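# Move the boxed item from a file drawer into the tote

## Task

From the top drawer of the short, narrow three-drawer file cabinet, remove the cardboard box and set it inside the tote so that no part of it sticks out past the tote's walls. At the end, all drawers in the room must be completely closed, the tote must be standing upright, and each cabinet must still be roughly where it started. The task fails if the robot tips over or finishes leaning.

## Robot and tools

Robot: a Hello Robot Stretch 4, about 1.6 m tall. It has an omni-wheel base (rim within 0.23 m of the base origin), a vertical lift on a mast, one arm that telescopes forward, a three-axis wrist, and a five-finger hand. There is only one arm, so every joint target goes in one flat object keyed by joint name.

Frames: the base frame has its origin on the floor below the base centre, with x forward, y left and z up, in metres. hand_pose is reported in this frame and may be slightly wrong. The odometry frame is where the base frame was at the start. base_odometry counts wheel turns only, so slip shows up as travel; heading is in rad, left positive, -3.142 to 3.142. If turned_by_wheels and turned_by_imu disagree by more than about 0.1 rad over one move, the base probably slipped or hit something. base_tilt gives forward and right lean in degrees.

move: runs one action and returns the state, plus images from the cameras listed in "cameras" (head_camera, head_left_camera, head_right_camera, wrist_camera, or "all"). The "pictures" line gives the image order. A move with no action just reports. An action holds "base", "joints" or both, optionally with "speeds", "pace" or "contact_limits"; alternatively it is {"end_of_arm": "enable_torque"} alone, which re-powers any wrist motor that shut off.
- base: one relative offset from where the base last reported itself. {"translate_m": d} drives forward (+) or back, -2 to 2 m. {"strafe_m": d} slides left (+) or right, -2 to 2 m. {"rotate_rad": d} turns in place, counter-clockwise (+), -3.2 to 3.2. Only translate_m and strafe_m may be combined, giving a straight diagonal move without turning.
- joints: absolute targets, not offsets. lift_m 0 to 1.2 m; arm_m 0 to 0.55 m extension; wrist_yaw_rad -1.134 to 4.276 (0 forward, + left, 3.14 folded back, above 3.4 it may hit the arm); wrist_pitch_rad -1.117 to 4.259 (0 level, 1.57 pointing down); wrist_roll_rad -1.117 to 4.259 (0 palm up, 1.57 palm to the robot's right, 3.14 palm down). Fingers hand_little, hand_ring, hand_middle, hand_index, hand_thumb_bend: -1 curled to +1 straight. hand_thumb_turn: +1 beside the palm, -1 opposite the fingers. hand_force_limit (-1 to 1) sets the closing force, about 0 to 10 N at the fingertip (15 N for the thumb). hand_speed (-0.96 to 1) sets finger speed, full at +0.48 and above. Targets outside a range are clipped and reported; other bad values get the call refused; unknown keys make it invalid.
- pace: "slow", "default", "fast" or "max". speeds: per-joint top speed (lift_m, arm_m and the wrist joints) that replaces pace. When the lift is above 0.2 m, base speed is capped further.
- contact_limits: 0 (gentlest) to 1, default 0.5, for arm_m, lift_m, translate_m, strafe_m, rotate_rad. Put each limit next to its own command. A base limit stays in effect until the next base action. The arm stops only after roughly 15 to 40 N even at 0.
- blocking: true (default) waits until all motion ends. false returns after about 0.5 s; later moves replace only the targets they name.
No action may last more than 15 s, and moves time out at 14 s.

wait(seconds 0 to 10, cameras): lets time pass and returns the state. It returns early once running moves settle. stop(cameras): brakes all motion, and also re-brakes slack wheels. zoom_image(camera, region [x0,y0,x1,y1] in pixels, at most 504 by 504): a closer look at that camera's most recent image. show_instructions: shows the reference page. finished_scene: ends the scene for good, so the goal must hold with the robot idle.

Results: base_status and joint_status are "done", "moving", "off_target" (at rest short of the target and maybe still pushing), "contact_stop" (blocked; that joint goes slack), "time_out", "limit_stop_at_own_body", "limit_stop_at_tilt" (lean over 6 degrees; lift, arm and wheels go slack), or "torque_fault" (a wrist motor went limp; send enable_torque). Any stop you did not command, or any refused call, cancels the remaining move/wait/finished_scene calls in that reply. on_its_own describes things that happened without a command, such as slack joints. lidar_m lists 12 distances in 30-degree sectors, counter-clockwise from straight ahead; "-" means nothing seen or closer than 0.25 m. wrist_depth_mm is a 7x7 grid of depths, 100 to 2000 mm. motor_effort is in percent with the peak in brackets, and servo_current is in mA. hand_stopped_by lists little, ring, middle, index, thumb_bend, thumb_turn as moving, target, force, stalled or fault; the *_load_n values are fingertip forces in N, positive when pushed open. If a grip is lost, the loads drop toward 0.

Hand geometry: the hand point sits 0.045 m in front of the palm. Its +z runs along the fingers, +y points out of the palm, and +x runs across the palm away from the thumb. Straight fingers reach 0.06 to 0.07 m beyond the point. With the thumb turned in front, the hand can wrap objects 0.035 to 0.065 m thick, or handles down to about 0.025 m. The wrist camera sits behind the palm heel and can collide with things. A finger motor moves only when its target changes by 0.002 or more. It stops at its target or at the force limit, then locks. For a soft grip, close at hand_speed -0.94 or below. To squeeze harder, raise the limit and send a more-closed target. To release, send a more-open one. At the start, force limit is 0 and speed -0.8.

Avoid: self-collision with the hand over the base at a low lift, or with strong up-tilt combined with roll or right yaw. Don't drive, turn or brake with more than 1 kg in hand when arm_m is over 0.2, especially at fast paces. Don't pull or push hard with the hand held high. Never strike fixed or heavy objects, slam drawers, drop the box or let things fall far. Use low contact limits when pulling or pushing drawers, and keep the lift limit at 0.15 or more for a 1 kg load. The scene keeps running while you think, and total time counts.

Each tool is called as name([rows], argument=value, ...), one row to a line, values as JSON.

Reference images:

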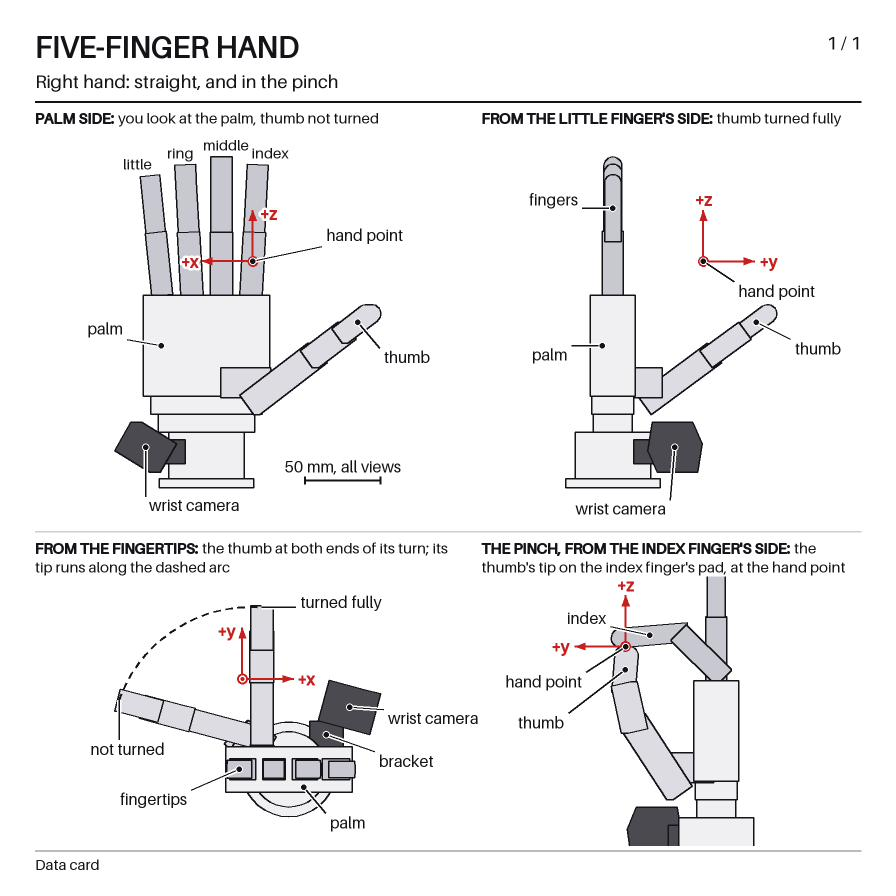

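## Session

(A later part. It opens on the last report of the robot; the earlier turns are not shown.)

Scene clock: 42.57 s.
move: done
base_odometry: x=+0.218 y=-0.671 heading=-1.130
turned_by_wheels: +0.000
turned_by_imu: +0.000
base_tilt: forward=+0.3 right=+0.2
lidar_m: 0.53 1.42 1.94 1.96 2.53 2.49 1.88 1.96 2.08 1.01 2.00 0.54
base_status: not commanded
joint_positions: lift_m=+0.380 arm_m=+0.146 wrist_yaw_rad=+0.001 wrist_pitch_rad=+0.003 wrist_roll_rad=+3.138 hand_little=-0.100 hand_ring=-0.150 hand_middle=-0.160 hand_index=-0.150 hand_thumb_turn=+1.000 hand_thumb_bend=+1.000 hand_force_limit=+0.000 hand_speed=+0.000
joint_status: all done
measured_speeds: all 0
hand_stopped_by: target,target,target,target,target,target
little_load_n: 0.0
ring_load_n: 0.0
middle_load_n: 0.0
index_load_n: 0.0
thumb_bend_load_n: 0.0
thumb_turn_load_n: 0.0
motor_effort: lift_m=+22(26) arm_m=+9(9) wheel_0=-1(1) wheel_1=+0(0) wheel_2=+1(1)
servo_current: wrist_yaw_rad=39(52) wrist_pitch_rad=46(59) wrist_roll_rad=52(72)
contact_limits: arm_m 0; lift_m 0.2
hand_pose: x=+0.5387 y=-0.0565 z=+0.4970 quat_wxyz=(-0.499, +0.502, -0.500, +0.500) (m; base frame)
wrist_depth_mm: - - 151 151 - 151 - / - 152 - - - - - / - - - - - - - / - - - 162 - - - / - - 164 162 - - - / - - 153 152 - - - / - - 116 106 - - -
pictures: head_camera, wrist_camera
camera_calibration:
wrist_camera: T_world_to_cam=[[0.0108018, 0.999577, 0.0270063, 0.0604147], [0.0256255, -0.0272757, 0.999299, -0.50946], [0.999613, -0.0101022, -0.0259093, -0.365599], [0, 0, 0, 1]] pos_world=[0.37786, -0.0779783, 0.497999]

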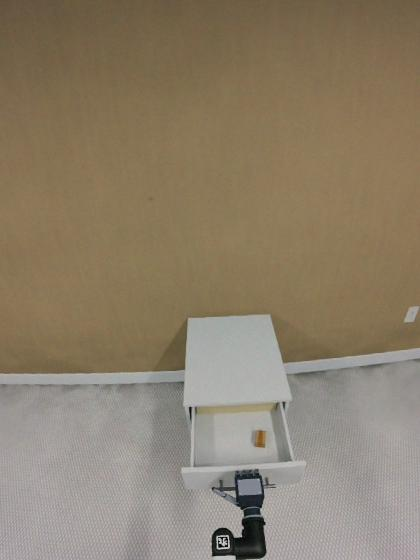

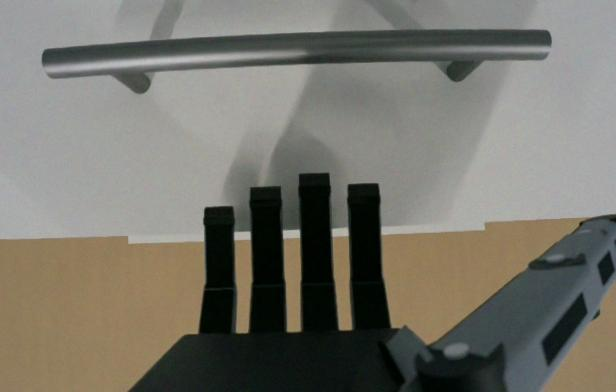

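move(joints={"lift_m": 0.66, "hand_index": 1.0, "hand_middle": 1.0, "hand_ring": 1.0, "hand_little": 1.0, "wrist_pitch_rad": 0.4}, cameras=[])

move(base={"translate_m": 0.1, "strafe_m": -0.085}, joints={"wrist_pitch_rad": 1.57, "arm_m": 0.38}, cameras=["head_camera", "wrist_camera", "head_left_camera"])

zoom_image(camera="head_camera", region=[150, 390, 320, 560])

Scene clock: 47.17 s.
move: done
base_odometry: x=+0.218 y=-0.671 heading=-1.130
turned_by_wheels: +0.000
turned_by_imu: +0.001
base_tilt: forward=+0.3 right=+0.2
lidar_m: 0.59 1.42 1.90 1.97 2.52 2.50 1.86 1.96 2.07 1.02 2.00 0.62
base_status: not commanded
joint_positions: lift_m=+0.660 arm_m=+0.146 wrist_yaw_rad=+0.000 wrist_pitch_rad=+0.400 wrist_roll_rad=+3.138 hand_little=+1.000 hand_ring=+1.000 hand_middle=+1.000 hand_index=+1.000 hand_thumb_turn=+1.000 hand_thumb_bend=+1.000 hand_force_limit=+0.000 hand_speed=+0.000
joint_status: all done
measured_speeds: all 0
hand_stopped_by: target,target,target,target,target,target
little_load_n: 0.0
ring_load_n: 0.0
middle_load_n: 0.0
index_load_n: 0.0
thumb_bend_load_n: 0.0
thumb_turn_load_n: 0.0
motor_effort: lift_m=+22(25) arm_m=+9(9) wheel_0=+0(1) wheel_1=+0(1) wheel_2=+0(1)
servo_current: wrist_yaw_rad=39(46) wrist_pitch_rad=46(85) wrist_roll_rad=52(65)
contact_limits: arm_m 0
hand_pose: x=+0.4978 y=-0.0568 z=+0.6962 quat_wxyz=(-0.390, +0.590, -0.589, +0.391) (m; base frame)
wrist_depth_mm: 878 - - - - - 931 / 1025 - - - - 1182 1078 / 1182 1229 - - 640 - - / - - - - - - - / - - - - - - - / - - - 181 - - - / - - 116 106 - - -
pictures: none
No camera images: "cameras" was empty.

Scene clock: 48.97 s.
move: done
base_odometry: x=+0.183 y=-0.798 heading=-1.130
turned_by_wheels: +0.000
turned_by_imu: +0.001
base_tilt: forward=+0.3 right=+0.2
lidar_m: 0.47 0.54 1.78 2.04 2.67 2.60 1.96 2.06 1.12 0.95 1.82 0.53
base_status: done
joint_positions: lift_m=+0.660 arm_m=+0.379 wrist_yaw_rad=+0.000 wrist_pitch_rad=+1.567 wrist_roll_rad=+3.138 hand_little=+1.000 hand_ring=+1.000 hand_middle=+1.000 hand_index=+1.000 hand_thumb_turn=+1.000 hand_thumb_bend=+1.000 hand_force_limit=+0.000 hand_speed=+0.000
joint_status: all done
measured_speeds: all 0
hand_stopped_by: target,target,target,target,target,target
little_load_n: 0.0
ring_load_n: 0.0
middle_load_n: 0.0
index_load_n: 0.0
thumb_bend_load_n: 0.0
thumb_turn_load_n: 0.0
motor_effort: lift_m=+22(22) arm_m=+9(11) wheel_0=+2(13) wheel_1=-1(4) wheel_2=+0(12)
servo_current: wrist_yaw_rad=46(46) wrist_pitch_rad=52(91) wrist_roll_rad=33(72)
hand_pose: x=+0.4910 y=-0.0568 z=+0.6163 quat_wxyz=(-0.001, +0.708, -0.706, +0.002) (m; base frame)
wrist_depth_mm: 778 778 778 621 668 778 778 / 778 778 778 778 768 778 778 / 768 778 778 768 778 768 768 / 768 768 768 768 768 768 778 / 768 768 768 768 759 - - / 759 759 - 181 - - - / 759 759 116 106 - - -
pictures: head_camera, head_left_camera, wrist_camera
camera_calibration:
wrist_camera: T_world_to_cam=[[0.027557, 0.99955, -0.0118102, 0.0736935], [0.999451, -0.027768, -0.0180934, -0.478618], [-0.0184132, -0.0113051, -0.999767, 0.785105], [0, 0, 0, 1]] pos_world=[0.49078, -0.0780749, 0.777133]

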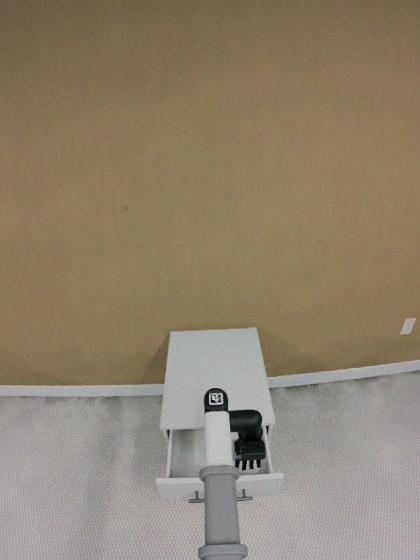

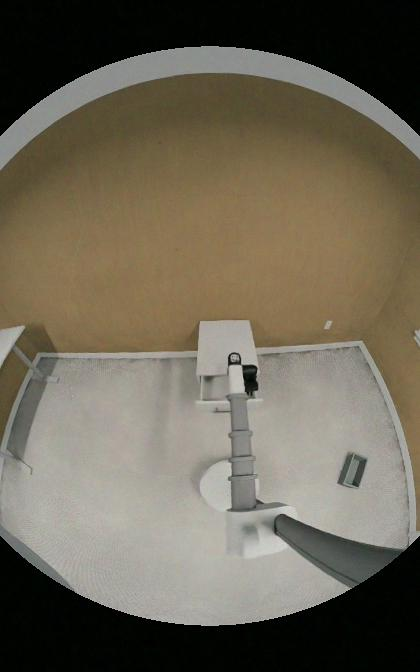

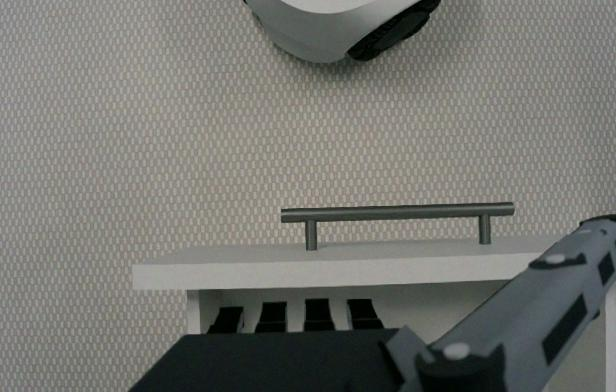

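Scaled by 2.965 from the camera's 420x560 image, which has a finer 1200x1600 frame.

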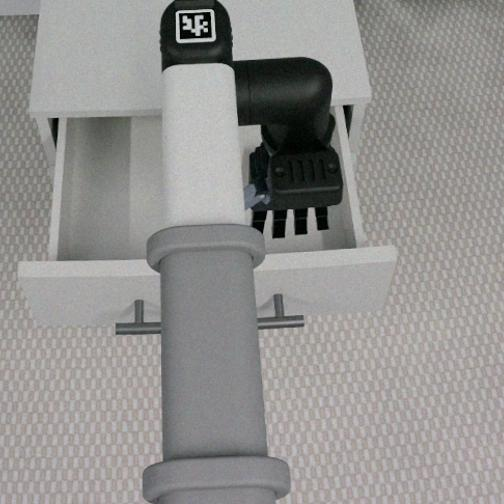

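move(cameras=["head_camera", "wrist_camera"])

zoom_image(camera="head_camera", region=[150, 390, 320, 560])

Scene clock: 51.00 s.
base_odometry: x=+0.183 y=-0.798 heading=-1.130
turned_by_wheels: +0.000
turned_by_imu: +0.000
base_tilt: forward=+0.2 right=+0.2
lidar_m: 0.47 0.54 1.77 2.04 2.68 2.62 1.97 2.04 1.10 0.93 1.86 0.52
base_status: done
joint_positions: lift_m=+0.660 arm_m=+0.379 wrist_yaw_rad=+0.000 wrist_pitch_rad=+1.567 wrist_roll_rad=+3.138 hand_little=+1.000 hand_ring=+1.000 hand_middle=+1.000 hand_index=+1.000 hand_thumb_turn=+1.000 hand_thumb_bend=+1.000 hand_force_limit=+0.000 hand_speed=+0.000
joint_status: all done
measured_speeds: all 0
hand_stopped_by: target,target,target,target,target,target
little_load_n: 0.0
ring_load_n: 0.0
middle_load_n: 0.0
index_load_n: 0.0
thumb_bend_load_n: 0.0
thumb_turn_load_n: 0.0
motor_effort: lift_m=+22(22) arm_m=+9(11) wheel_0=+2(13) wheel_1=-2(4) wheel_2=+0(12)
servo_current: wrist_yaw_rad=39(46) wrist_pitch_rad=46(91) wrist_roll_rad=59(72)
hand_pose: x=+0.4910 y=-0.0568 z=+0.6163 quat_wxyz=(-0.001, +0.708, -0.706, +0.002) (m; base frame)
wrist_depth_mm: 778 778 778 621 668 778 788 / 778 778 778 778 778 778 768 / 778 768 768 768 768 768 768 / 768 768 778 768 768 768 768 / 768 768 768 759 768 - - / 759 768 - 180 - - - / 759 750 116 106 - - -
pictures: head_camera, wrist_camera
camera_calibration:
wrist_camera: T_world_to_cam=[[0.027557, 0.99955, -0.0118102, 0.0736935], [0.999451, -0.027768, -0.0180934, -0.478618], [-0.0184132, -0.0113051, -0.999767, 0.785105], [0, 0, 0, 1]] pos_world=[0.49078, -0.0780749, 0.777133]

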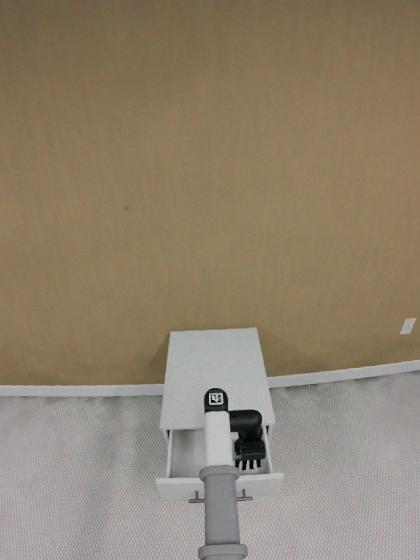

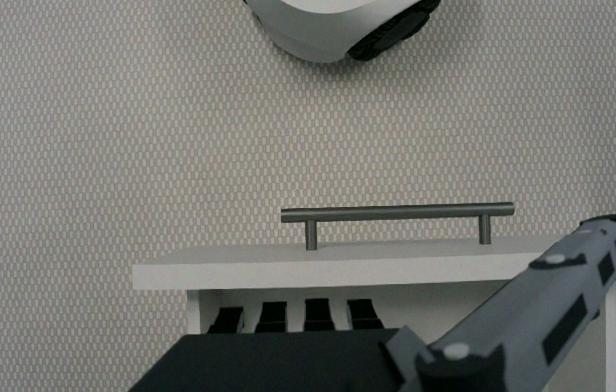

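Scaled by 2.965 from the camera's 420x560 image, which has a finer 1200x1600 frame.

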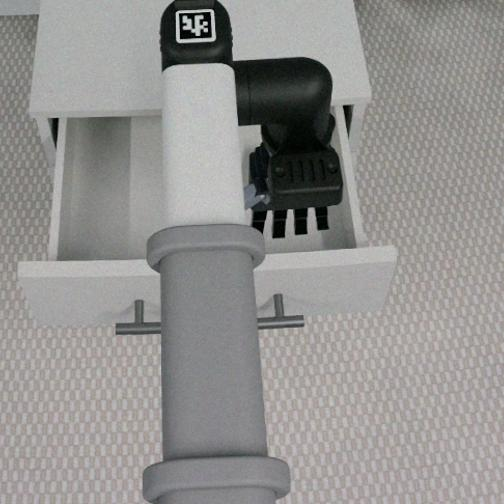

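move(joints={"arm_m": 0.402})

move(joints={"lift_m": 0.534}, contact_limits={"lift_m": 0.1}, cameras=["head_camera", "wrist_camera"])

move(joints={"arm_m": 0.315}, contact_limits={"arm_m": 0.1}, speeds={"arm_m": 0.1}, cameras=["head_camera", "wrist_camera"])

zoom_image(camera="head_camera", region=[150, 390, 320, 560])

Scene clock: 53.97 s.
move: done
base_odometry: x=+0.183 y=-0.798 heading=-1.130
turned_by_wheels: +0.000
turned_by_imu: +0.001
base_tilt: forward=+0.4 right=+0.1
lidar_m: 0.46 0.53 1.78 2.05 2.67 2.60 1.99 2.08 1.11 0.93 1.85 0.53
base_status: not commanded
joint_positions: lift_m=+0.660 arm_m=+0.401 wrist_yaw_rad=+0.000 wrist_pitch_rad=+1.567 wrist_roll_rad=+3.138 hand_little=+1.000 hand_ring=+1.000 hand_middle=+1.000 hand_index=+1.000 hand_thumb_turn=+1.000 hand_thumb_bend=+1.000 hand_force_limit=+0.000 hand_speed=+0.000
joint_status: all done
measured_speeds: all 0
hand_stopped_by: target,target,target,target,target,target
little_load_n: 0.0
ring_load_n: 0.0
middle_load_n: 0.0
index_load_n: 0.0
thumb_bend_load_n: 0.0
thumb_turn_load_n: 0.0
motor_effort: lift_m=+22(22) arm_m=+9(10) wheel_0=+2(3) wheel_1=-1(2) wheel_2=+0(1)
servo_current: wrist_yaw_rad=46(46) wrist_pitch_rad=59(59) wrist_roll_rad=52(65)
hand_pose: x=+0.5128 y=-0.0568 z=+0.6163 quat_wxyz=(-0.001, +0.708, -0.706, +0.001) (m; base frame)
wrist_depth_mm: 788 788 778 661 778 778 778 / 778 778 778 768 768 778 778 / 768 768 768 778 768 768 778 / 768 768 768 768 768 768 759 / 768 759 - - - - - / 759 759 - 180 - - - / 759 768 116 106 - - -
pictures: none

Scene clock: 55.53 s.
move: done
base_odometry: x=+0.183 y=-0.798 heading=-1.130
turned_by_wheels: +0.000
turned_by_imu: +0.000
base_tilt: forward=+0.3 right=+0.2
lidar_m: 0.49 0.54 1.80 2.05 2.67 2.60 1.98 2.06 1.08 0.94 1.84 0.54
base_status: not commanded
joint_positions: lift_m=+0.534 arm_m=+0.401 wrist_yaw_rad=+0.000 wrist_pitch_rad=+1.567 wrist_roll_rad=+3.138 hand_little=+1.000 hand_ring=+1.000 hand_middle=+1.000 hand_index=+1.000 hand_thumb_turn=+1.000 hand_thumb_bend=+1.000 hand_force_limit=+0.000 hand_speed=+0.000
joint_status: all done
measured_speeds: all 0
hand_stopped_by: target,target,target,target,target,target
little_load_n: 0.0
ring_load_n: 0.0
middle_load_n: 0.0
index_load_n: 0.0
thumb_bend_load_n: -0.5
thumb_turn_load_n: 0.0
motor_effort: lift_m=+16(20) arm_m=+9(9) wheel_0=+3(3) wheel_1=-1(2) wheel_2=+0(1)
servo_current: wrist_yaw_rad=39(52) wrist_pitch_rad=52(65) wrist_roll_rad=59(78)
contact_limits: lift_m 0.1
hand_pose: x=+0.5128 y=-0.0568 z=+0.4908 quat_wxyz=(-0.001, +0.708, -0.706, +0.001) (m; base frame)
wrist_depth_mm: 654 654 661 647 647 654 654 / 647 647 654 647 654 647 647 / 647 647 647 647 647 647 640 / 647 647 647 640 640 647 647 / 640 144 144 144 144 144 - / 634 193 144 159 144 - - / 634 223 116 106 - - -
pictures: head_camera, wrist_camera
camera_calibration:
wrist_camera: T_world_to_cam=[[0.0275494, 0.99955, -0.0118267, 0.0716196], [0.99944, -0.0277675, -0.0186928, -0.502481], [-0.0190128, -0.0113051, -0.999755, 0.66034], [0, 0, 0, 1]] pos_world=[0.512782, -0.0780749, 0.651633]

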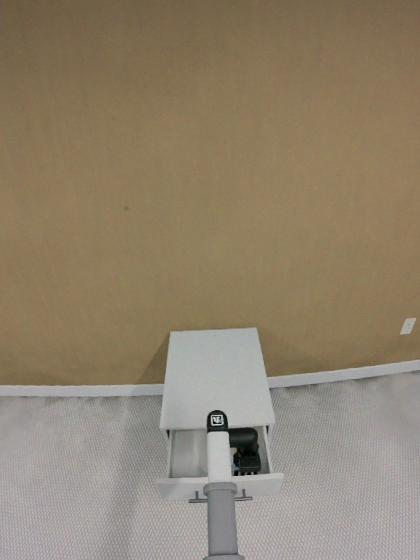

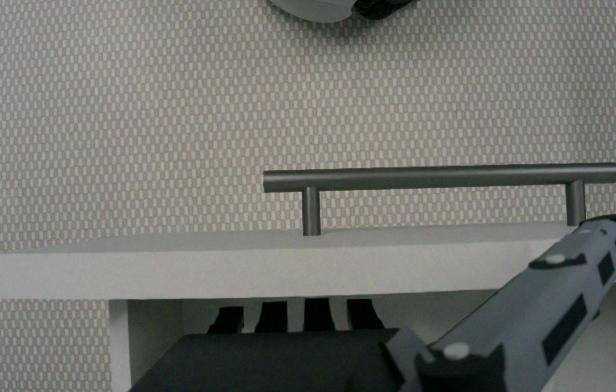

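Scene clock: 56.93 s.
move: done
base_odometry: x=+0.183 y=-0.798 heading=-1.130
turned_by_wheels: +0.000
turned_by_imu: +0.000
base_tilt: forward=+0.3 right=+0.1
lidar_m: 0.42 0.46 1.80 2.05 2.66 2.62 1.97 2.07 1.09 0.96 1.87 0.48
base_status: not commanded
joint_positions: lift_m=+0.534 arm_m=+0.316 wrist_yaw_rad=+0.000 wrist_pitch_rad=+1.567 wrist_roll_rad=+3.138 hand_little=+1.000 hand_ring=+1.000 hand_middle=+1.000 hand_index=+1.000 hand_thumb_turn=+1.000 hand_thumb_bend=+1.000 hand_force_limit=+0.000 hand_speed=+0.000
joint_status: all done
measured_speeds: all 0
hand_stopped_by: target,target,target,target,target,target
little_load_n: 0.0
ring_load_n: 0.0
middle_load_n: 0.0
index_load_n: 0.0
thumb_bend_load_n: 0.0
thumb_turn_load_n: 0.0
motor_effort: lift_m=+17(17) arm_m=-9(12) wheel_0=+2(3) wheel_1=-1(2) wheel_2=+1(1)
servo_current: wrist_yaw_rad=46(46) wrist_pitch_rad=52(59) wrist_roll_rad=46(78)
contact_limits: arm_m 0.1; lift_m 0.1
hand_pose: x=+0.4270 y=-0.0568 z=+0.4908 quat_wxyz=(-0.001, +0.708, -0.706, +0.001) (m; base frame)
wrist_depth_mm: 654 661 654 484 484 654 654 / 647 654 647 654 654 647 647 / 654 647 647 647 647 647 647 / 654 647 647 647 647 640 640 / 640 640 640 640 640 634 - / 144 144 144 144 144 144 - / 634 187 116 106 - - -
pictures: head_camera, wrist_camera
camera_calibration:
wrist_camera: T_world_to_cam=[[0.0271496, 0.999562, -0.0118167, 0.0741487], [0.999451, -0.0273676, -0.018694, -0.416701], [-0.0190092, -0.0113027, -0.999755, 0.658708], [0, 0, 0, 1]] pos_world=[0.426981, -0.0780751, 0.651633]

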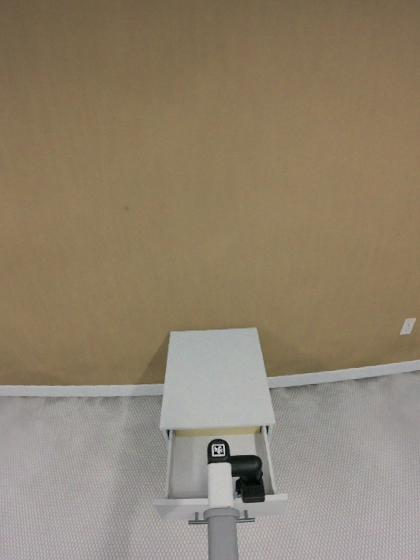

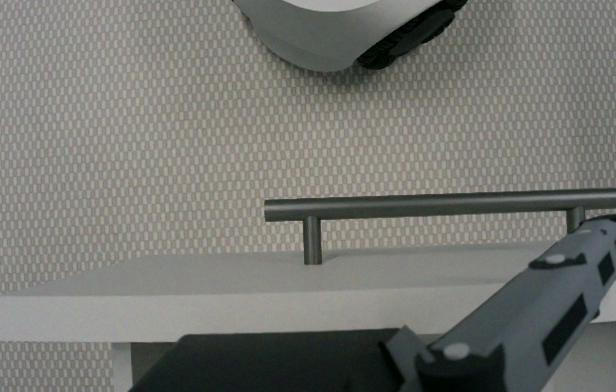

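Scaled by 2.965 from the camera's 420x560 image, which has a finer 1200x1600 frame.

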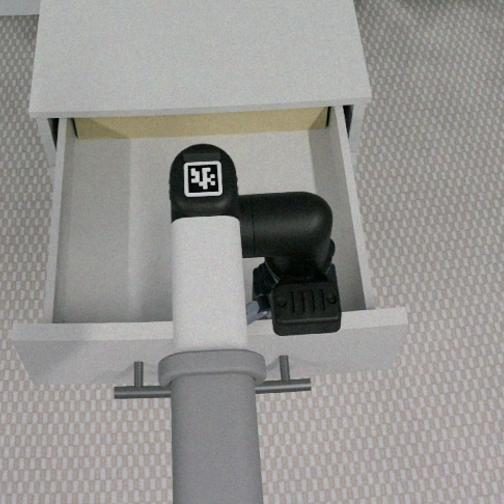

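move(joints={"arm_m": 0.385})

move(joints={"lift_m": 0.487}, contact_limits={"lift_m": 0.05}, speeds={"lift_m": 0.1}, cameras=["head_camera", "head_right_camera"])

zoom_image(camera="head_camera", region=[150, 390, 320, 560])

zoom_image(camera="head_right_camera", region=[130, 280, 290, 480])

Scene clock: 59.00 s.
move: done
base_odometry: x=+0.183 y=-0.798 heading=-1.130
turned_by_wheels: +0.000
turned_by_imu: +0.000
base_tilt: forward=+0.3 right=+0.2
lidar_m: 0.41 0.47 1.81 2.05 2.65 2.59 1.97 2.06 1.11 0.96 1.85 0.44
base_status: not commanded
joint_positions: lift_m=+0.534 arm_m=+0.384 wrist_yaw_rad=+0.000 wrist_pitch_rad=+1.567 wrist_roll_rad=+3.138 hand_little=+1.000 hand_ring=+1.000 hand_middle=+1.000 hand_index=+1.000 hand_thumb_turn=+1.000 hand_thumb_bend=+1.000 hand_force_limit=+0.000 hand_speed=+0.000
joint_status: all done
measured_speeds: all 0
hand_stopped_by: target,target,target,target,target,target
little_load_n: 0.0
ring_load_n: 0.0
middle_load_n: 0.0
index_load_n: 0.0
thumb_bend_load_n: 0.0
thumb_turn_load_n: 0.0
motor_effort: lift_m=+17(17) arm_m=+9(10) wheel_0=+2(2) wheel_1=-1(1) wheel_2=+1(1)
servo_current: wrist_yaw_rad=46(46) wrist_pitch_rad=52(59) wrist_roll_rad=52(65)
contact_limits: lift_m 0.1
hand_pose: x=+0.4958 y=-0.0568 z=+0.4908 quat_wxyz=(-0.001, +0.708, -0.706, +0.001) (m; base frame)
wrist_depth_mm: 661 654 654 647 647 654 654 / 647 654 654 647 647 654 647 / 146 146 146 146 146 146 - / 640 214 - - - - - / 640 231 - - - - - / 640 226 - 181 - - - / 634 222 116 106 - - -
pictures: none

Scene clock: 60.10 s.
move: done
base_odometry: x=+0.183 y=-0.798 heading=-1.130
turned_by_wheels: +0.000
turned_by_imu: +0.000
base_tilt: forward=+0.4 right=+0.1
lidar_m: 0.41 0.46 1.78 2.05 2.66 2.60 1.98 2.07 1.10 0.95 1.85 0.48
base_status: not commanded
joint_positions: lift_m=+0.487 arm_m=+0.384 wrist_yaw_rad=+0.000 wrist_pitch_rad=+1.567 wrist_roll_rad=+3.138 hand_little=+1.000 hand_ring=+1.000 hand_middle=+1.000 hand_index=+1.000 hand_thumb_turn=+1.000 hand_thumb_bend=+1.000 hand_force_limit=+0.000 hand_speed=+0.000
joint_status: all done
measured_speeds: all 0
hand_stopped_by: target,target,target,target,target,target
little_load_n: 0.0
ring_load_n: 0.0
middle_load_n: 0.0
index_load_n: 0.0
thumb_bend_load_n: 0.0
thumb_turn_load_n: 0.0
motor_effort: lift_m=+16(18) arm_m=+9(9) wheel_0=+1(2) wheel_1=-1(1) wheel_2=+1(1)
servo_current: wrist_yaw_rad=46(46) wrist_pitch_rad=52(52) wrist_roll_rad=39(59)
contact_limits: lift_m 0.05
hand_pose: x=+0.4958 y=-0.0568 z=+0.4438 quat_wxyz=(-0.001, +0.708, -0.706, +0.001) (m; base frame)
wrist_depth_mm: 609 609 603 603 609 603 609 / 603 609 - - - - - / 131 118 121 - 133 - - / 591 185 228 228 228 229 229 / 591 196 227 228 227 227 - / 591 194 225 226 225 226 - / 585 176 116 106 - - -
pictures: head_camera, head_right_camera

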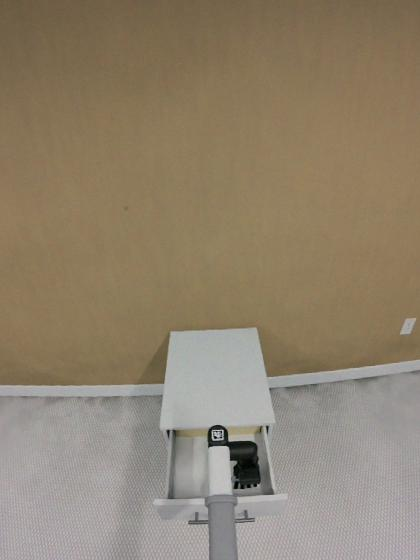

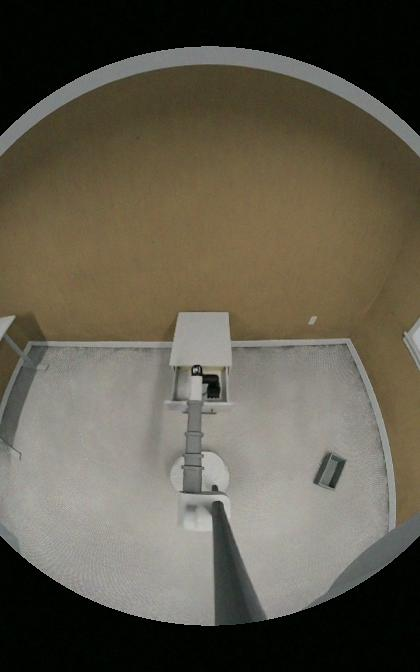

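Scaled by 2.965 from the camera's 420x560 image, which has a finer 1200x1600 frame.

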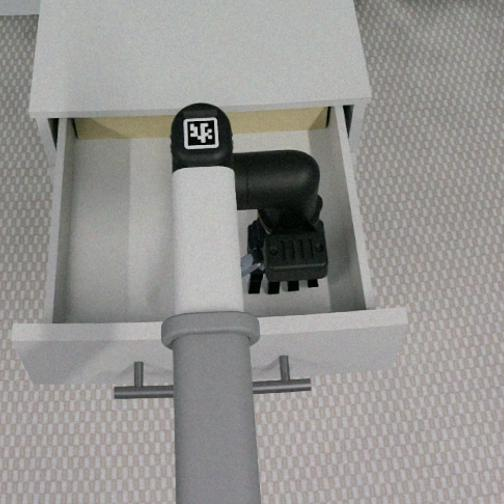

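Scaled by 2.520 from the camera's 420x672 image, which has a finer 600x960 frame.

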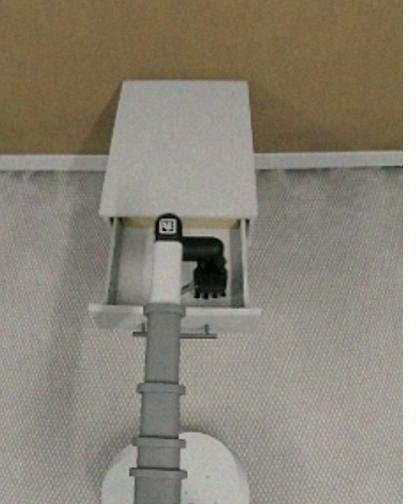

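move(joints={"lift_m": 0.495})

move(joints={"arm_m": 0.469}, contact_limits={"arm_m": 0.0}, speeds={"arm_m": 0.08}, cameras=["head_camera", "wrist_camera"])

zoom_image(camera="head_camera", region=[150, 390, 320, 560])

Scene clock: 61.20 s.
move: done
base_odometry: x=+0.183 y=-0.798 heading=-1.130
turned_by_wheels: +0.000
turned_by_imu: +0.000
base_tilt: forward=+0.3 right=+0.1
lidar_m: 0.42 0.47 1.78 2.02 2.66 2.60 1.97 2.05 1.08 0.93 1.85 0.47
base_status: not commanded
joint_positions: lift_m=+0.495 arm_m=+0.384 wrist_yaw_rad=+0.000 wrist_pitch_rad=+1.567 wrist_roll_rad=+3.138 hand_little=+1.000 hand_ring=+1.000 hand_middle=+1.000 hand_index=+1.000 hand_thumb_turn=+1.000 hand_thumb_bend=+1.000 hand_force_limit=+0.000 hand_speed=+0.000
joint_status: all done
measured_speeds: all 0
hand_stopped_by: target,target,target,target,target,target
little_load_n: 0.0
ring_load_n: 0.0
middle_load_n: 0.0
index_load_n: 0.0
thumb_bend_load_n: 0.0
thumb_turn_load_n: 0.0
motor_effort: lift_m=+22(24) arm_m=+9(9) wheel_0=+2(2) wheel_1=-1(1) wheel_2=+1(1)
servo_current: wrist_yaw_rad=39(52) wrist_pitch_rad=52(59) wrist_roll_rad=59(65)
hand_pose: x=+0.4958 y=-0.0568 z=+0.4513 quat_wxyz=(-0.001, +0.708, -0.706, +0.001) (m; base frame)
wrist_depth_mm: 615 615 615 615 615 615 615 / 615 107 615 178 107 107 - / 109 107 107 106 107 106 - / 603 197 236 236 236 236 236 / 603 196 234 235 234 234 - / 597 193 233 233 233 233 - / 597 177 116 106 - - -
pictures: none

Scene clock: 62.73 s.
move: done
base_odometry: x=+0.183 y=-0.798 heading=-1.130
turned_by_wheels: +0.000
turned_by_imu: +0.000
base_tilt: forward=+0.3 right=+0.2
lidar_m: 0.42 0.47 1.79 2.04 2.66 2.60 1.96 2.07 1.10 0.95 1.84 0.46
base_status: not commanded
joint_positions: lift_m=+0.495 arm_m=+0.468 wrist_yaw_rad=+0.000 wrist_pitch_rad=+1.567 wrist_roll_rad=+3.138 hand_little=+1.000 hand_ring=+1.000 hand_middle=+1.000 hand_index=+1.000 hand_thumb_turn=+1.000 hand_thumb_bend=+1.000 hand_force_limit=+0.000 hand_speed=+0.000
joint_status: all done
measured_speeds: all 0
hand_stopped_by: target,target,target,target,target,target
little_load_n: 0.0
ring_load_n: 0.0
middle_load_n: 0.0
index_load_n: 0.0
thumb_bend_load_n: 0.0
thumb_turn_load_n: 0.0
motor_effort: lift_m=+22(22) arm_m=+9(11) wheel_0=+2(2) wheel_1=-1(1) wheel_2=+1(1)
servo_current: wrist_yaw_rad=46(52) wrist_pitch_rad=59(59) wrist_roll_rad=39(72)
contact_limits: arm_m 0
hand_pose: x=+0.5798 y=-0.0568 z=+0.4513 quat_wxyz=(-0.001, +0.708, -0.706, +0.001) (m; base frame)
wrist_depth_mm: 615 186 - - - - - / 609 201 238 238 238 237 237 / 609 200 236 236 236 236 236 / 603 199 236 235 235 235 235 / 597 198 234 235 234 234 - / 603 194 233 233 233 232 - / 597 177 116 106 - - -
pictures: head_camera, wrist_camera
camera_calibration:
wrist_camera: T_world_to_cam=[[0.0271496, 0.999562, -0.0118167, 0.0695346], [0.999451, -0.0273676, -0.018694, -0.570154], [-0.0190092, -0.0113027, -0.999755, 0.622222], [0, 0, 0, 1]] pos_world=[0.579781, -0.0780751, 0.612233]

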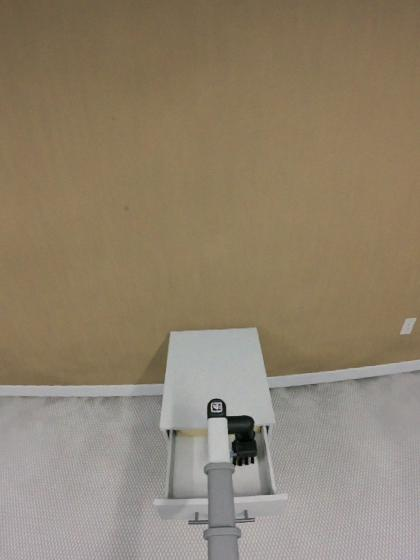

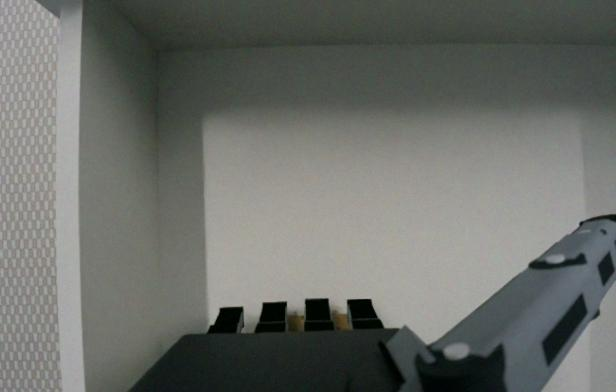

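Scaled by 2.965 from the camera's 420x560 image, which has a finer 1200x1600 frame.

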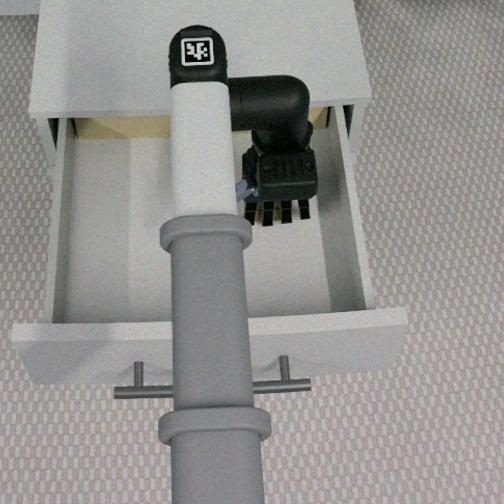

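move(joints={"lift_m": 0.60})

move(joints={"lift_m": 0.62, "arm_m": 0.28, "wrist_pitch_rad": 0.73, "hand_thumb_turn": -1.0, "hand_thumb_bend": 0.6, "hand_index": 0.6, "hand_middle": 0.6, "hand_ring": 0.6, "hand_little": 0.6, "hand_speed": 0.3}, cameras=["head_camera", "wrist_camera"])

zoom_image(camera="head_camera", region=[150, 390, 320, 560])

Scene clock: 66.00 s.
move: done
base_odometry: x=+0.183 y=-0.798 heading=-1.130
turned_by_wheels: +0.000
turned_by_imu: +0.001
base_tilt: forward=+0.3 right=+0.2
lidar_m: 0.40 0.47 1.77 2.05 2.66 2.60 1.97 2.08 1.08 0.95 1.86 0.46
base_status: not commanded
joint_positions: lift_m=+0.600 arm_m=+0.468 wrist_yaw_rad=+0.000 wrist_pitch_rad=+1.567 wrist_roll_rad=+3.138 hand_little=+1.000 hand_ring=+1.000 hand_middle=+1.000 hand_index=+1.000 hand_thumb_turn=+1.000 hand_thumb_bend=+1.000 hand_force_limit=+0.000 hand_speed=+0.000
joint_status: all done
measured_speeds: all 0
hand_stopped_by: target,target,target,target,target,target
little_load_n: 0.0
ring_load_n: 0.0
middle_load_n: 0.0
index_load_n: 0.0
thumb_bend_load_n: 0.0
thumb_turn_load_n: 0.0
motor_effort: lift_m=+22(26) arm_m=+9(9) wheel_0=+1(2) wheel_1=-1(1) wheel_2=+0(1)
servo_current: wrist_yaw_rad=39(46) wrist_pitch_rad=59(59) wrist_roll_rad=59(72)
contact_limits: arm_m 0
hand_pose: x=+0.5798 y=-0.0568 z=+0.5563 quat_wxyz=(-0.001, +0.708, -0.706, +0.001) (m; base frame)
wrist_depth_mm: 715 - - - - - - / 723 715 - - - - - / 715 715 - - - - - / 707 707 - - - - - / 707 707 - - - - - / 699 699 - 201 - - - / 699 699 116 106 - - -
pictures: none

Scene clock: 67.67 s.
move: done
base_odometry: x=+0.183 y=-0.798 heading=-1.130
turned_by_wheels: +0.000
turned_by_imu: +0.000
base_tilt: forward=+0.3 right=+0.2
lidar_m: 0.40 0.46 1.79 2.05 2.66 2.60 1.99 2.07 1.09 0.96 1.85 0.46
base_status: not commanded
joint_positions: lift_m=+0.620 arm_m=+0.281 wrist_yaw_rad=+0.000 wrist_pitch_rad=+0.739 wrist_roll_rad=+3.138 hand_little=+0.600 hand_ring=+0.600 hand_middle=+0.600 hand_index=+0.600 hand_thumb_turn=-1.000 hand_thumb_bend=+0.600 hand_force_limit=+0.000 hand_speed=+0.300
joint_status: all done
measured_speeds: all 0
hand_stopped_by: target,target,target,target,target,target
little_load_n: 0.0
ring_load_n: 0.0
middle_load_n: 0.0
index_load_n: 0.0
thumb_bend_load_n: 0.0
thumb_turn_load_n: 0.0
motor_effort: lift_m=+22(25) arm_m=-9(12) wheel_0=+2(2) wheel_1=-1(1) wheel_2=+0(1)
servo_current: wrist_yaw_rad=39(52) wrist_pitch_rad=59(137) wrist_roll_rad=78(78)
hand_pose: x=+0.5746 y=-0.0568 z=+0.6043 quat_wxyz=(-0.285, +0.648, -0.646, +0.286) (m; base frame)
wrist_depth_mm: 676 668 - - - - - / 750 750 - - - - 364 / 842 854 - 131 - - - / 976 976 - - - - - / - - - 198 - - - / - - 173 168 - - - / - - 116 - - - -
pictures: head_camera, wrist_camera
camera_calibration:
wrist_camera: T_world_to_cam=[[0.0269851, 0.999561, 0.0122273, 0.0570166], [0.689416, -0.0274667, 0.723845, -0.832665], [0.723863, -0.0111033, -0.689855, 0.160905], [0, 0, 0, 1]] pos_world=[0.456041, -0.0780756, 0.713024]

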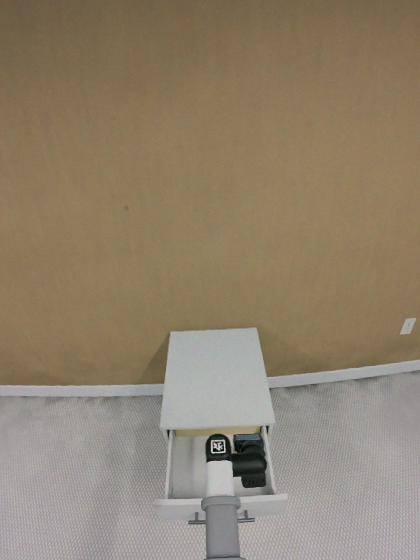

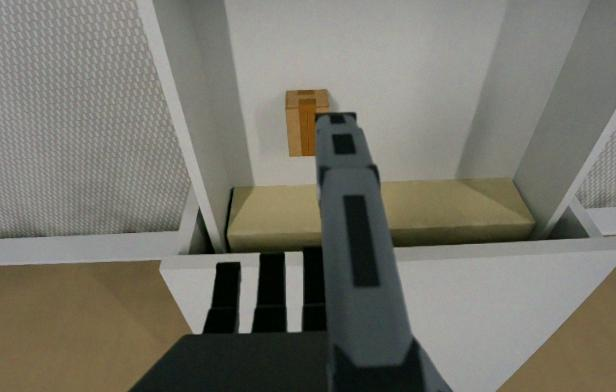

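Scaled by 2.965 from the camera's 420x560 image, which has a finer 1200x1600 frame.

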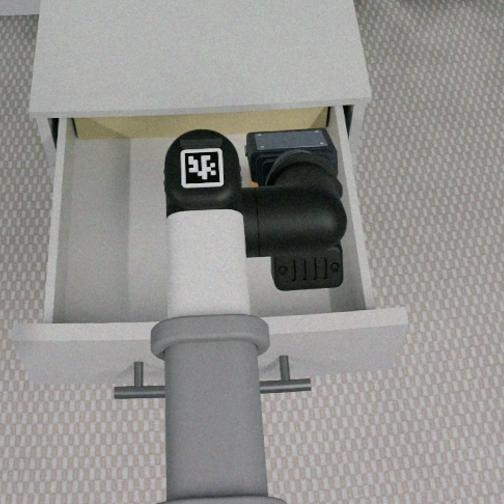

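move(base={"strafe_m": -0.009}, joints={"lift_m": 0.458, "arm_m": 0.331, "hand_thumb_bend": 0.75}, cameras=["wrist_camera"])

Scene clock: 71.03 s.
move: done
base_odometry: x=+0.175 y=-0.802 heading=-1.130
turned_by_wheels: +0.000
turned_by_imu: +0.001
base_tilt: forward=+0.3 right=+0.1
lidar_m: 0.42 0.46 1.78 2.04 2.66 2.60 1.98 2.07 1.99 0.92 1.85 0.46
base_status: done
joint_positions: lift_m=+0.458 arm_m=+0.330 wrist_yaw_rad=+0.000 wrist_pitch_rad=+0.738 wrist_roll_rad=+3.138 hand_little=+0.600 hand_ring=+0.600 hand_middle=+0.600 hand_index=+0.600 hand_thumb_turn=-1.000 hand_thumb_bend=+0.750 hand_force_limit=+0.000 hand_speed=+0.300
joint_status: all done
measured_speeds: all 0
hand_stopped_by: target,target,target,target,target,target
little_load_n: 0.0
ring_load_n: 0.0
middle_load_n: 0.0
index_load_n: -0.5
thumb_bend_load_n: 0.0
thumb_turn_load_n: 0.0
motor_effort: lift_m=+16(22) arm_m=+9(12) wheel_0=+1(11) wheel_1=-1(8) wheel_2=+1(3)
servo_current: wrist_yaw_rad=39(52) wrist_pitch_rad=59(72) wrist_roll_rad=39(72)
hand_pose: x=+0.6246 y=-0.0568 z=+0.4429 quat_wxyz=(-0.286, +0.648, -0.646, +0.286) (m; base frame)
wrist_depth_mm: 125 168 170 172 175 176 176 / 125 180 190 187 192 193 194 / 132 183 213 210 212 219 220 / 139 181 237 213 - - - / 842 179 253 207 - - - / - 194 180 168 - 285 283 / - 236 116 - - - 265
pictures: wrist_camera
camera_calibration:
wrist_camera: T_world_to_cam=[[0.0269795, 0.999561, 0.012244, 0.0576385], [0.689007, -0.0274686, 0.724234, -0.750173], [0.724253, -0.0111033, -0.689445, 0.0129492], [0, 0, 0, 1]] pos_world=[0.50594, -0.0780756, 0.551523]

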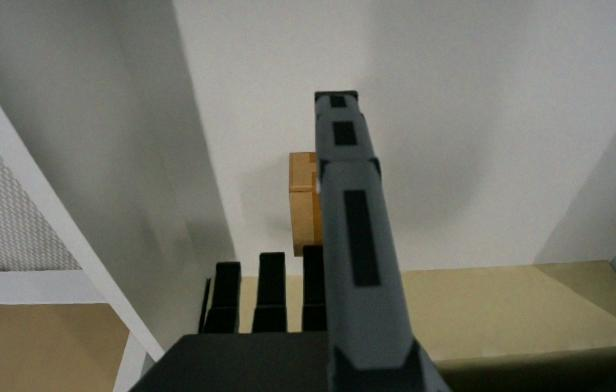

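move(joints={"arm_m": 0.368}, contact_limits={"arm_m": 0.0})

move(joints={"lift_m": 0.419}, contact_limits={"lift_m": 0.0}, speeds={"lift_m": 0.08}, cameras=["wrist_camera", "head_camera"])

Scene clock: 72.40 s.
move: done
base_odometry: x=+0.175 y=-0.802 heading=-1.130
turned_by_wheels: +0.000
turned_by_imu: +0.000
base_tilt: forward=+0.3 right=+0.2
lidar_m: 0.41 0.46 1.79 2.05 2.70 2.61 1.98 2.04 2.01 0.95 1.85 0.46
base_status: not commanded
joint_positions: lift_m=+0.458 arm_m=+0.367 wrist_yaw_rad=+0.000 wrist_pitch_rad=+0.738 wrist_roll_rad=+3.138 hand_little=+0.600 hand_ring=+0.600 hand_middle=+0.600 hand_index=+0.600 hand_thumb_turn=-1.000 hand_thumb_bend=+0.750 hand_force_limit=+0.000 hand_speed=+0.300
joint_status: all done
measured_speeds: all 0
hand_stopped_by: target,target,target,target,target,target
little_load_n: 0.0
ring_load_n: 0.0
middle_load_n: 0.0
index_load_n: 0.0
thumb_bend_load_n: 0.0
thumb_turn_load_n: 0.0
motor_effort: lift_m=+16(16) arm_m=+9(11) wheel_0=+1(2) wheel_1=-1(1) wheel_2=+1(1)
servo_current: wrist_yaw_rad=39(46) wrist_pitch_rad=65(72) wrist_roll_rad=20(72)
contact_limits: arm_m 0
hand_pose: x=+0.6616 y=-0.0568 z=+0.4429 quat_wxyz=(-0.286, +0.648, -0.646, +0.286) (m; base frame)
wrist_depth_mm: 125 168 170 171 176 176 176 / 125 180 190 187 191 193 193 / 132 184 213 178 212 219 220 / 139 183 237 206 - - - / 820 179 268 199 - 276 274 / - 207 186 168 - 246 244 / - 206 116 - - - 276
pictures: none

Scene clock: 73.43 s.
move: done
base_odometry: x=+0.175 y=-0.802 heading=-1.130
turned_by_wheels: +0.000
turned_by_imu: +0.000
base_tilt: forward=+0.4 right=+0.2
lidar_m: 0.41 0.47 1.78 2.06 2.68 2.60 1.96 2.05 2.00 0.95 1.86 0.47
base_status: not commanded
joint_positions: lift_m=+0.419 arm_m=+0.367 wrist_yaw_rad=+0.000 wrist_pitch_rad=+0.738 wrist_roll_rad=+3.138 hand_little=+0.600 hand_ring=+0.600 hand_middle=+0.600 hand_index=+0.600 hand_thumb_turn=-1.000 hand_thumb_bend=+0.750 hand_force_limit=+0.000 hand_speed=+0.300
joint_status: all done
measured_speeds: all 0
hand_stopped_by: target,target,target,target,target,target
little_load_n: 0.0
ring_load_n: 0.0
middle_load_n: 0.0
index_load_n: 0.0
thumb_bend_load_n: 0.0
thumb_turn_load_n: 0.0
motor_effort: lift_m=+16(17) arm_m=+9(9) wheel_0=+1(2) wheel_1=-1(1) wheel_2=+1(1)
servo_current: wrist_yaw_rad=39(46) wrist_pitch_rad=65(65) wrist_roll_rad=46(72)
contact_limits: arm_m 0; lift_m 0
hand_pose: x=+0.6616 y=-0.0568 z=+0.4039 quat_wxyz=(-0.286, +0.648, -0.646, +0.286) (m; base frame)
wrist_depth_mm: 125 133 134 133 137 137 - / 125 145 147 145 149 150 - / 132 164 167 159 165 170 171 / 124 179 190 154 - 196 196 / 137 180 215 176 - 224 225 / 128 178 186 168 - 245 245 / 128 163 116 - - - 221
pictures: head_camera, wrist_camera
camera_calibration:
wrist_camera: T_world_to_cam=[[0.0269795, 0.999561, 0.012244, 0.0571177], [0.689007, -0.0274686, 0.724234, -0.747421], [0.724253, -0.0111033, -0.689445, -0.0407365], [0, 0, 0, 1]] pos_world=[0.54294, -0.0780756, 0.512523]

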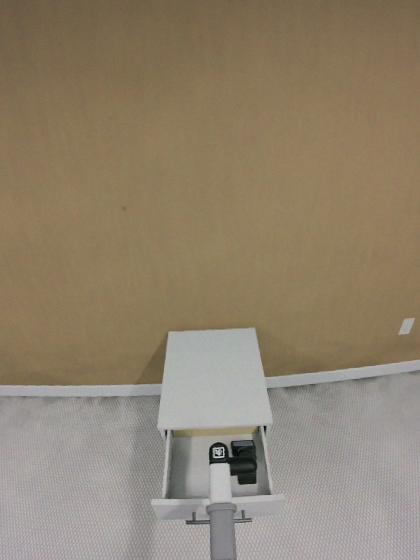

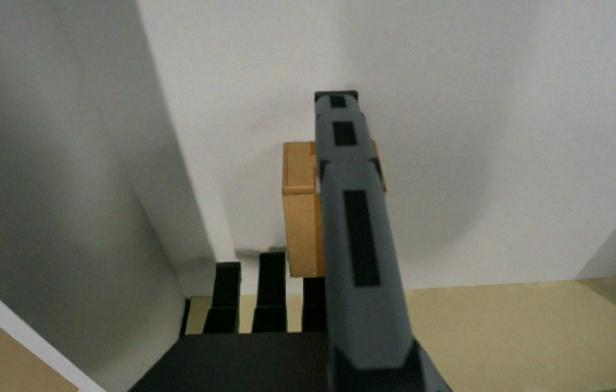

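move(joints={"hand_index": 0.1, "hand_middle": 0.1, "hand_thumb_bend": 0.0, "hand_force_limit": -0.4, "hand_speed": -0.93}, cameras=["wrist_camera"])

Scene clock: 77.43 s.
move: off_target
base_odometry: x=+0.175 y=-0.802 heading=-1.130
turned_by_wheels: +0.000
turned_by_imu: +0.001
base_tilt: forward=+0.3 right=+0.2
lidar_m: 0.42 0.47 1.80 2.05 2.68 2.61 1.98 2.06 2.01 0.94 1.87 0.46
base_status: not commanded
joint_positions: lift_m=+0.419 arm_m=+0.367 wrist_yaw_rad=+0.000 wrist_pitch_rad=+0.736 wrist_roll_rad=+3.138 hand_little=+0.600 hand_ring=+0.600 hand_middle=+0.320 hand_index=+0.313 hand_thumb_turn=-1.000 hand_thumb_bend=+0.606 hand_force_limit=-0.400 hand_speed=-0.930
joint_status: hand_middle off_target (ended at +0.320, target +0.100); hand_index off_target (ended at +0.313, target +0.100); hand_thumb_bend off_target (ended at +0.606, target +0.000); the others done
measured_speeds: all 0
hand_stopped_by: target,target,force,force,force,target
little_load_n: 0.0
ring_load_n: 0.0
middle_load_n: 3.5
index_load_n: 3.5
thumb_bend_load_n: 5.0
thumb_turn_load_n: -0.5
motor_effort: lift_m=+16(16) arm_m=+9(9) wheel_0=+1(2) wheel_1=-1(1) wheel_2=+0(1)
servo_current: wrist_yaw_rad=46(52) wrist_pitch_rad=52(72) wrist_roll_rad=52(72)
contact_limits: arm_m 0; lift_m 0
hand_pose: x=+0.6621 y=-0.0568 z=+0.4042 quat_wxyz=(-0.286, +0.647, -0.645, +0.287) (m; base frame)
wrist_depth_mm: 125 132 133 134 138 138 - / 125 146 148 150 150 151 - / - 163 167 138 166 171 172 / 124 181 192 151 - 198 199 / 138 180 217 176 - 225 - / 128 178 186 160 - 244 242 / - 163 116 - - - 220
pictures: wrist_camera
camera_calibration:
wrist_camera: T_world_to_cam=[[0.0269478, 0.999561, 0.0123149, 0.0570934], [0.687109, -0.0274692, 0.726035, -0.747444], [0.726055, -0.0111033, -0.687547, -0.0428345], [0, 0, 0, 1]] pos_world=[0.543137, -0.0780756, 0.512517]

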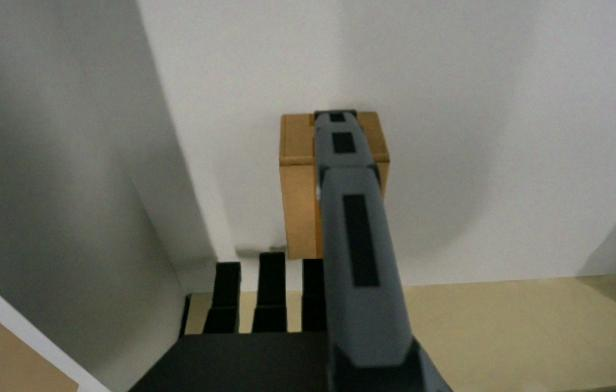

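move(joints={"hand_index": 0.0, "hand_middle": 0.0, "hand_thumb_bend": -0.1, "hand_force_limit": -0.1, "hand_speed": -0.94})

move(joints={"lift_m": 0.47}, speeds={"lift_m": 0.06}, cameras=["wrist_camera"])

Scene clock: 78.33 s.
move: off_target
base_odometry: x=+0.175 y=-0.802 heading=-1.130
turned_by_wheels: +0.000
turned_by_imu: +0.000
base_tilt: forward=+0.4 right=+0.2
lidar_m: 0.40 0.47 1.81 2.04 2.66 2.59 1.97 2.06 2.00 0.91 1.84 0.47
base_status: not commanded
joint_positions: lift_m=+0.419 arm_m=+0.367 wrist_yaw_rad=+0.000 wrist_pitch_rad=+0.735 wrist_roll_rad=+3.138 hand_little=+0.600 hand_ring=+0.600 hand_middle=+0.310 hand_index=+0.303 hand_thumb_turn=-1.000 hand_thumb_bend=+0.606 hand_force_limit=-0.100 hand_speed=-0.940
joint_status: hand_middle off_target (ended at +0.310, target +0.000); hand_index off_target (ended at +0.303, target +0.000); hand_thumb_bend off_target (ended at +0.606, target -0.100); the others done
measured_speeds: all 0
hand_stopped_by: target,target,force,force,force,target
little_load_n: 0.0
ring_load_n: 0.0
middle_load_n: 5.0
index_load_n: 5.0
thumb_bend_load_n: 8.0
thumb_turn_load_n: -0.5
motor_effort: lift_m=+16(16) arm_m=+9(9) wheel_0=+1(2) wheel_1=-1(1) wheel_2=+1(1)
servo_current: wrist_yaw_rad=39(52) wrist_pitch_rad=59(59) wrist_roll_rad=65(65)
contact_limits: arm_m 0; lift_m 0
hand_pose: x=+0.6621 y=-0.0568 z=+0.4042 quat_wxyz=(-0.286, +0.647, -0.645, +0.287) (m; base frame)
wrist_depth_mm: 125 132 133 134 137 138 - / 125 146 148 150 150 151 - / - 162 167 138 166 171 172 / 124 180 193 151 - 197 199 / 138 179 218 176 - 225 - / 128 178 186 160 - 245 242 / - 163 116 - - - 221
pictures: none

Scene clock: 79.67 s.
move: done
base_odometry: x=+0.175 y=-0.802 heading=-1.130
turned_by_wheels: +0.000
turned_by_imu: +0.000
base_tilt: forward=+0.3 right=+0.2
lidar_m: 0.41 0.46 1.78 2.05 2.65 2.60 1.96 2.06 2.00 0.95 1.87 0.44
base_status: not commanded
joint_positions: lift_m=+0.470 arm_m=+0.367 wrist_yaw_rad=+0.000 wrist_pitch_rad=+0.735 wrist_roll_rad=+3.138 hand_little=+0.600 hand_ring=+0.600 hand_middle=+0.310 hand_index=+0.303 hand_thumb_turn=-1.000 hand_thumb_bend=+0.606 hand_force_limit=-0.100 hand_speed=-0.940
joint_status: all done
measured_speeds: all 0
hand_stopped_by: target,target,force,force,force,target
little_load_n: 0.0
ring_load_n: 0.0
middle_load_n: 4.5
index_load_n: 5.0
thumb_bend_load_n: 8.5
thumb_turn_load_n: 0.0
motor_effort: lift_m=+22(25) arm_m=+9(9) wheel_0=+1(2) wheel_1=-1(1) wheel_2=+0(1)
servo_current: wrist_yaw_rad=39(52) wrist_pitch_rad=59(59) wrist_roll_rad=59(72)
contact_limits: arm_m 0
hand_pose: x=+0.6621 y=-0.0568 z=+0.4547 quat_wxyz=(-0.286, +0.647, -0.645, +0.287) (m; base frame)
wrist_depth_mm: 125 176 181 182 187 187 187 / 125 191 201 204 205 206 206 / 141 184 229 138 220 228 234 / 768 183 - 147 - - - / 878 180 274 175 - 277 276 / - 216 186 160 - 250 249 / - 208 116 - - - 307
pictures: wrist_camera
camera_calibration:
wrist_camera: T_world_to_cam=[[0.0269478, 0.999561, 0.0123149, 0.0564715], [0.687109, -0.0274692, 0.726035, -0.784109], [0.726055, -0.0111033, -0.687547, -0.00811333], [0, 0, 0, 1]] pos_world=[0.543137, -0.0780756, 0.563017]

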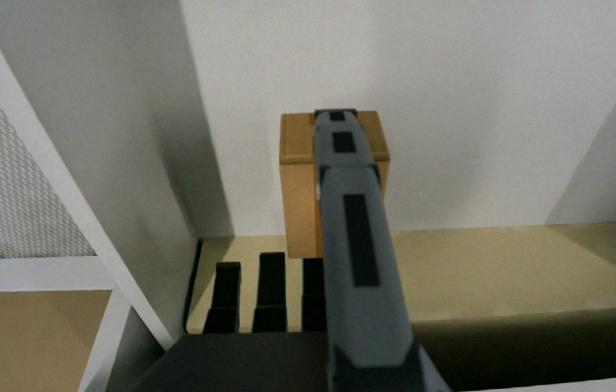

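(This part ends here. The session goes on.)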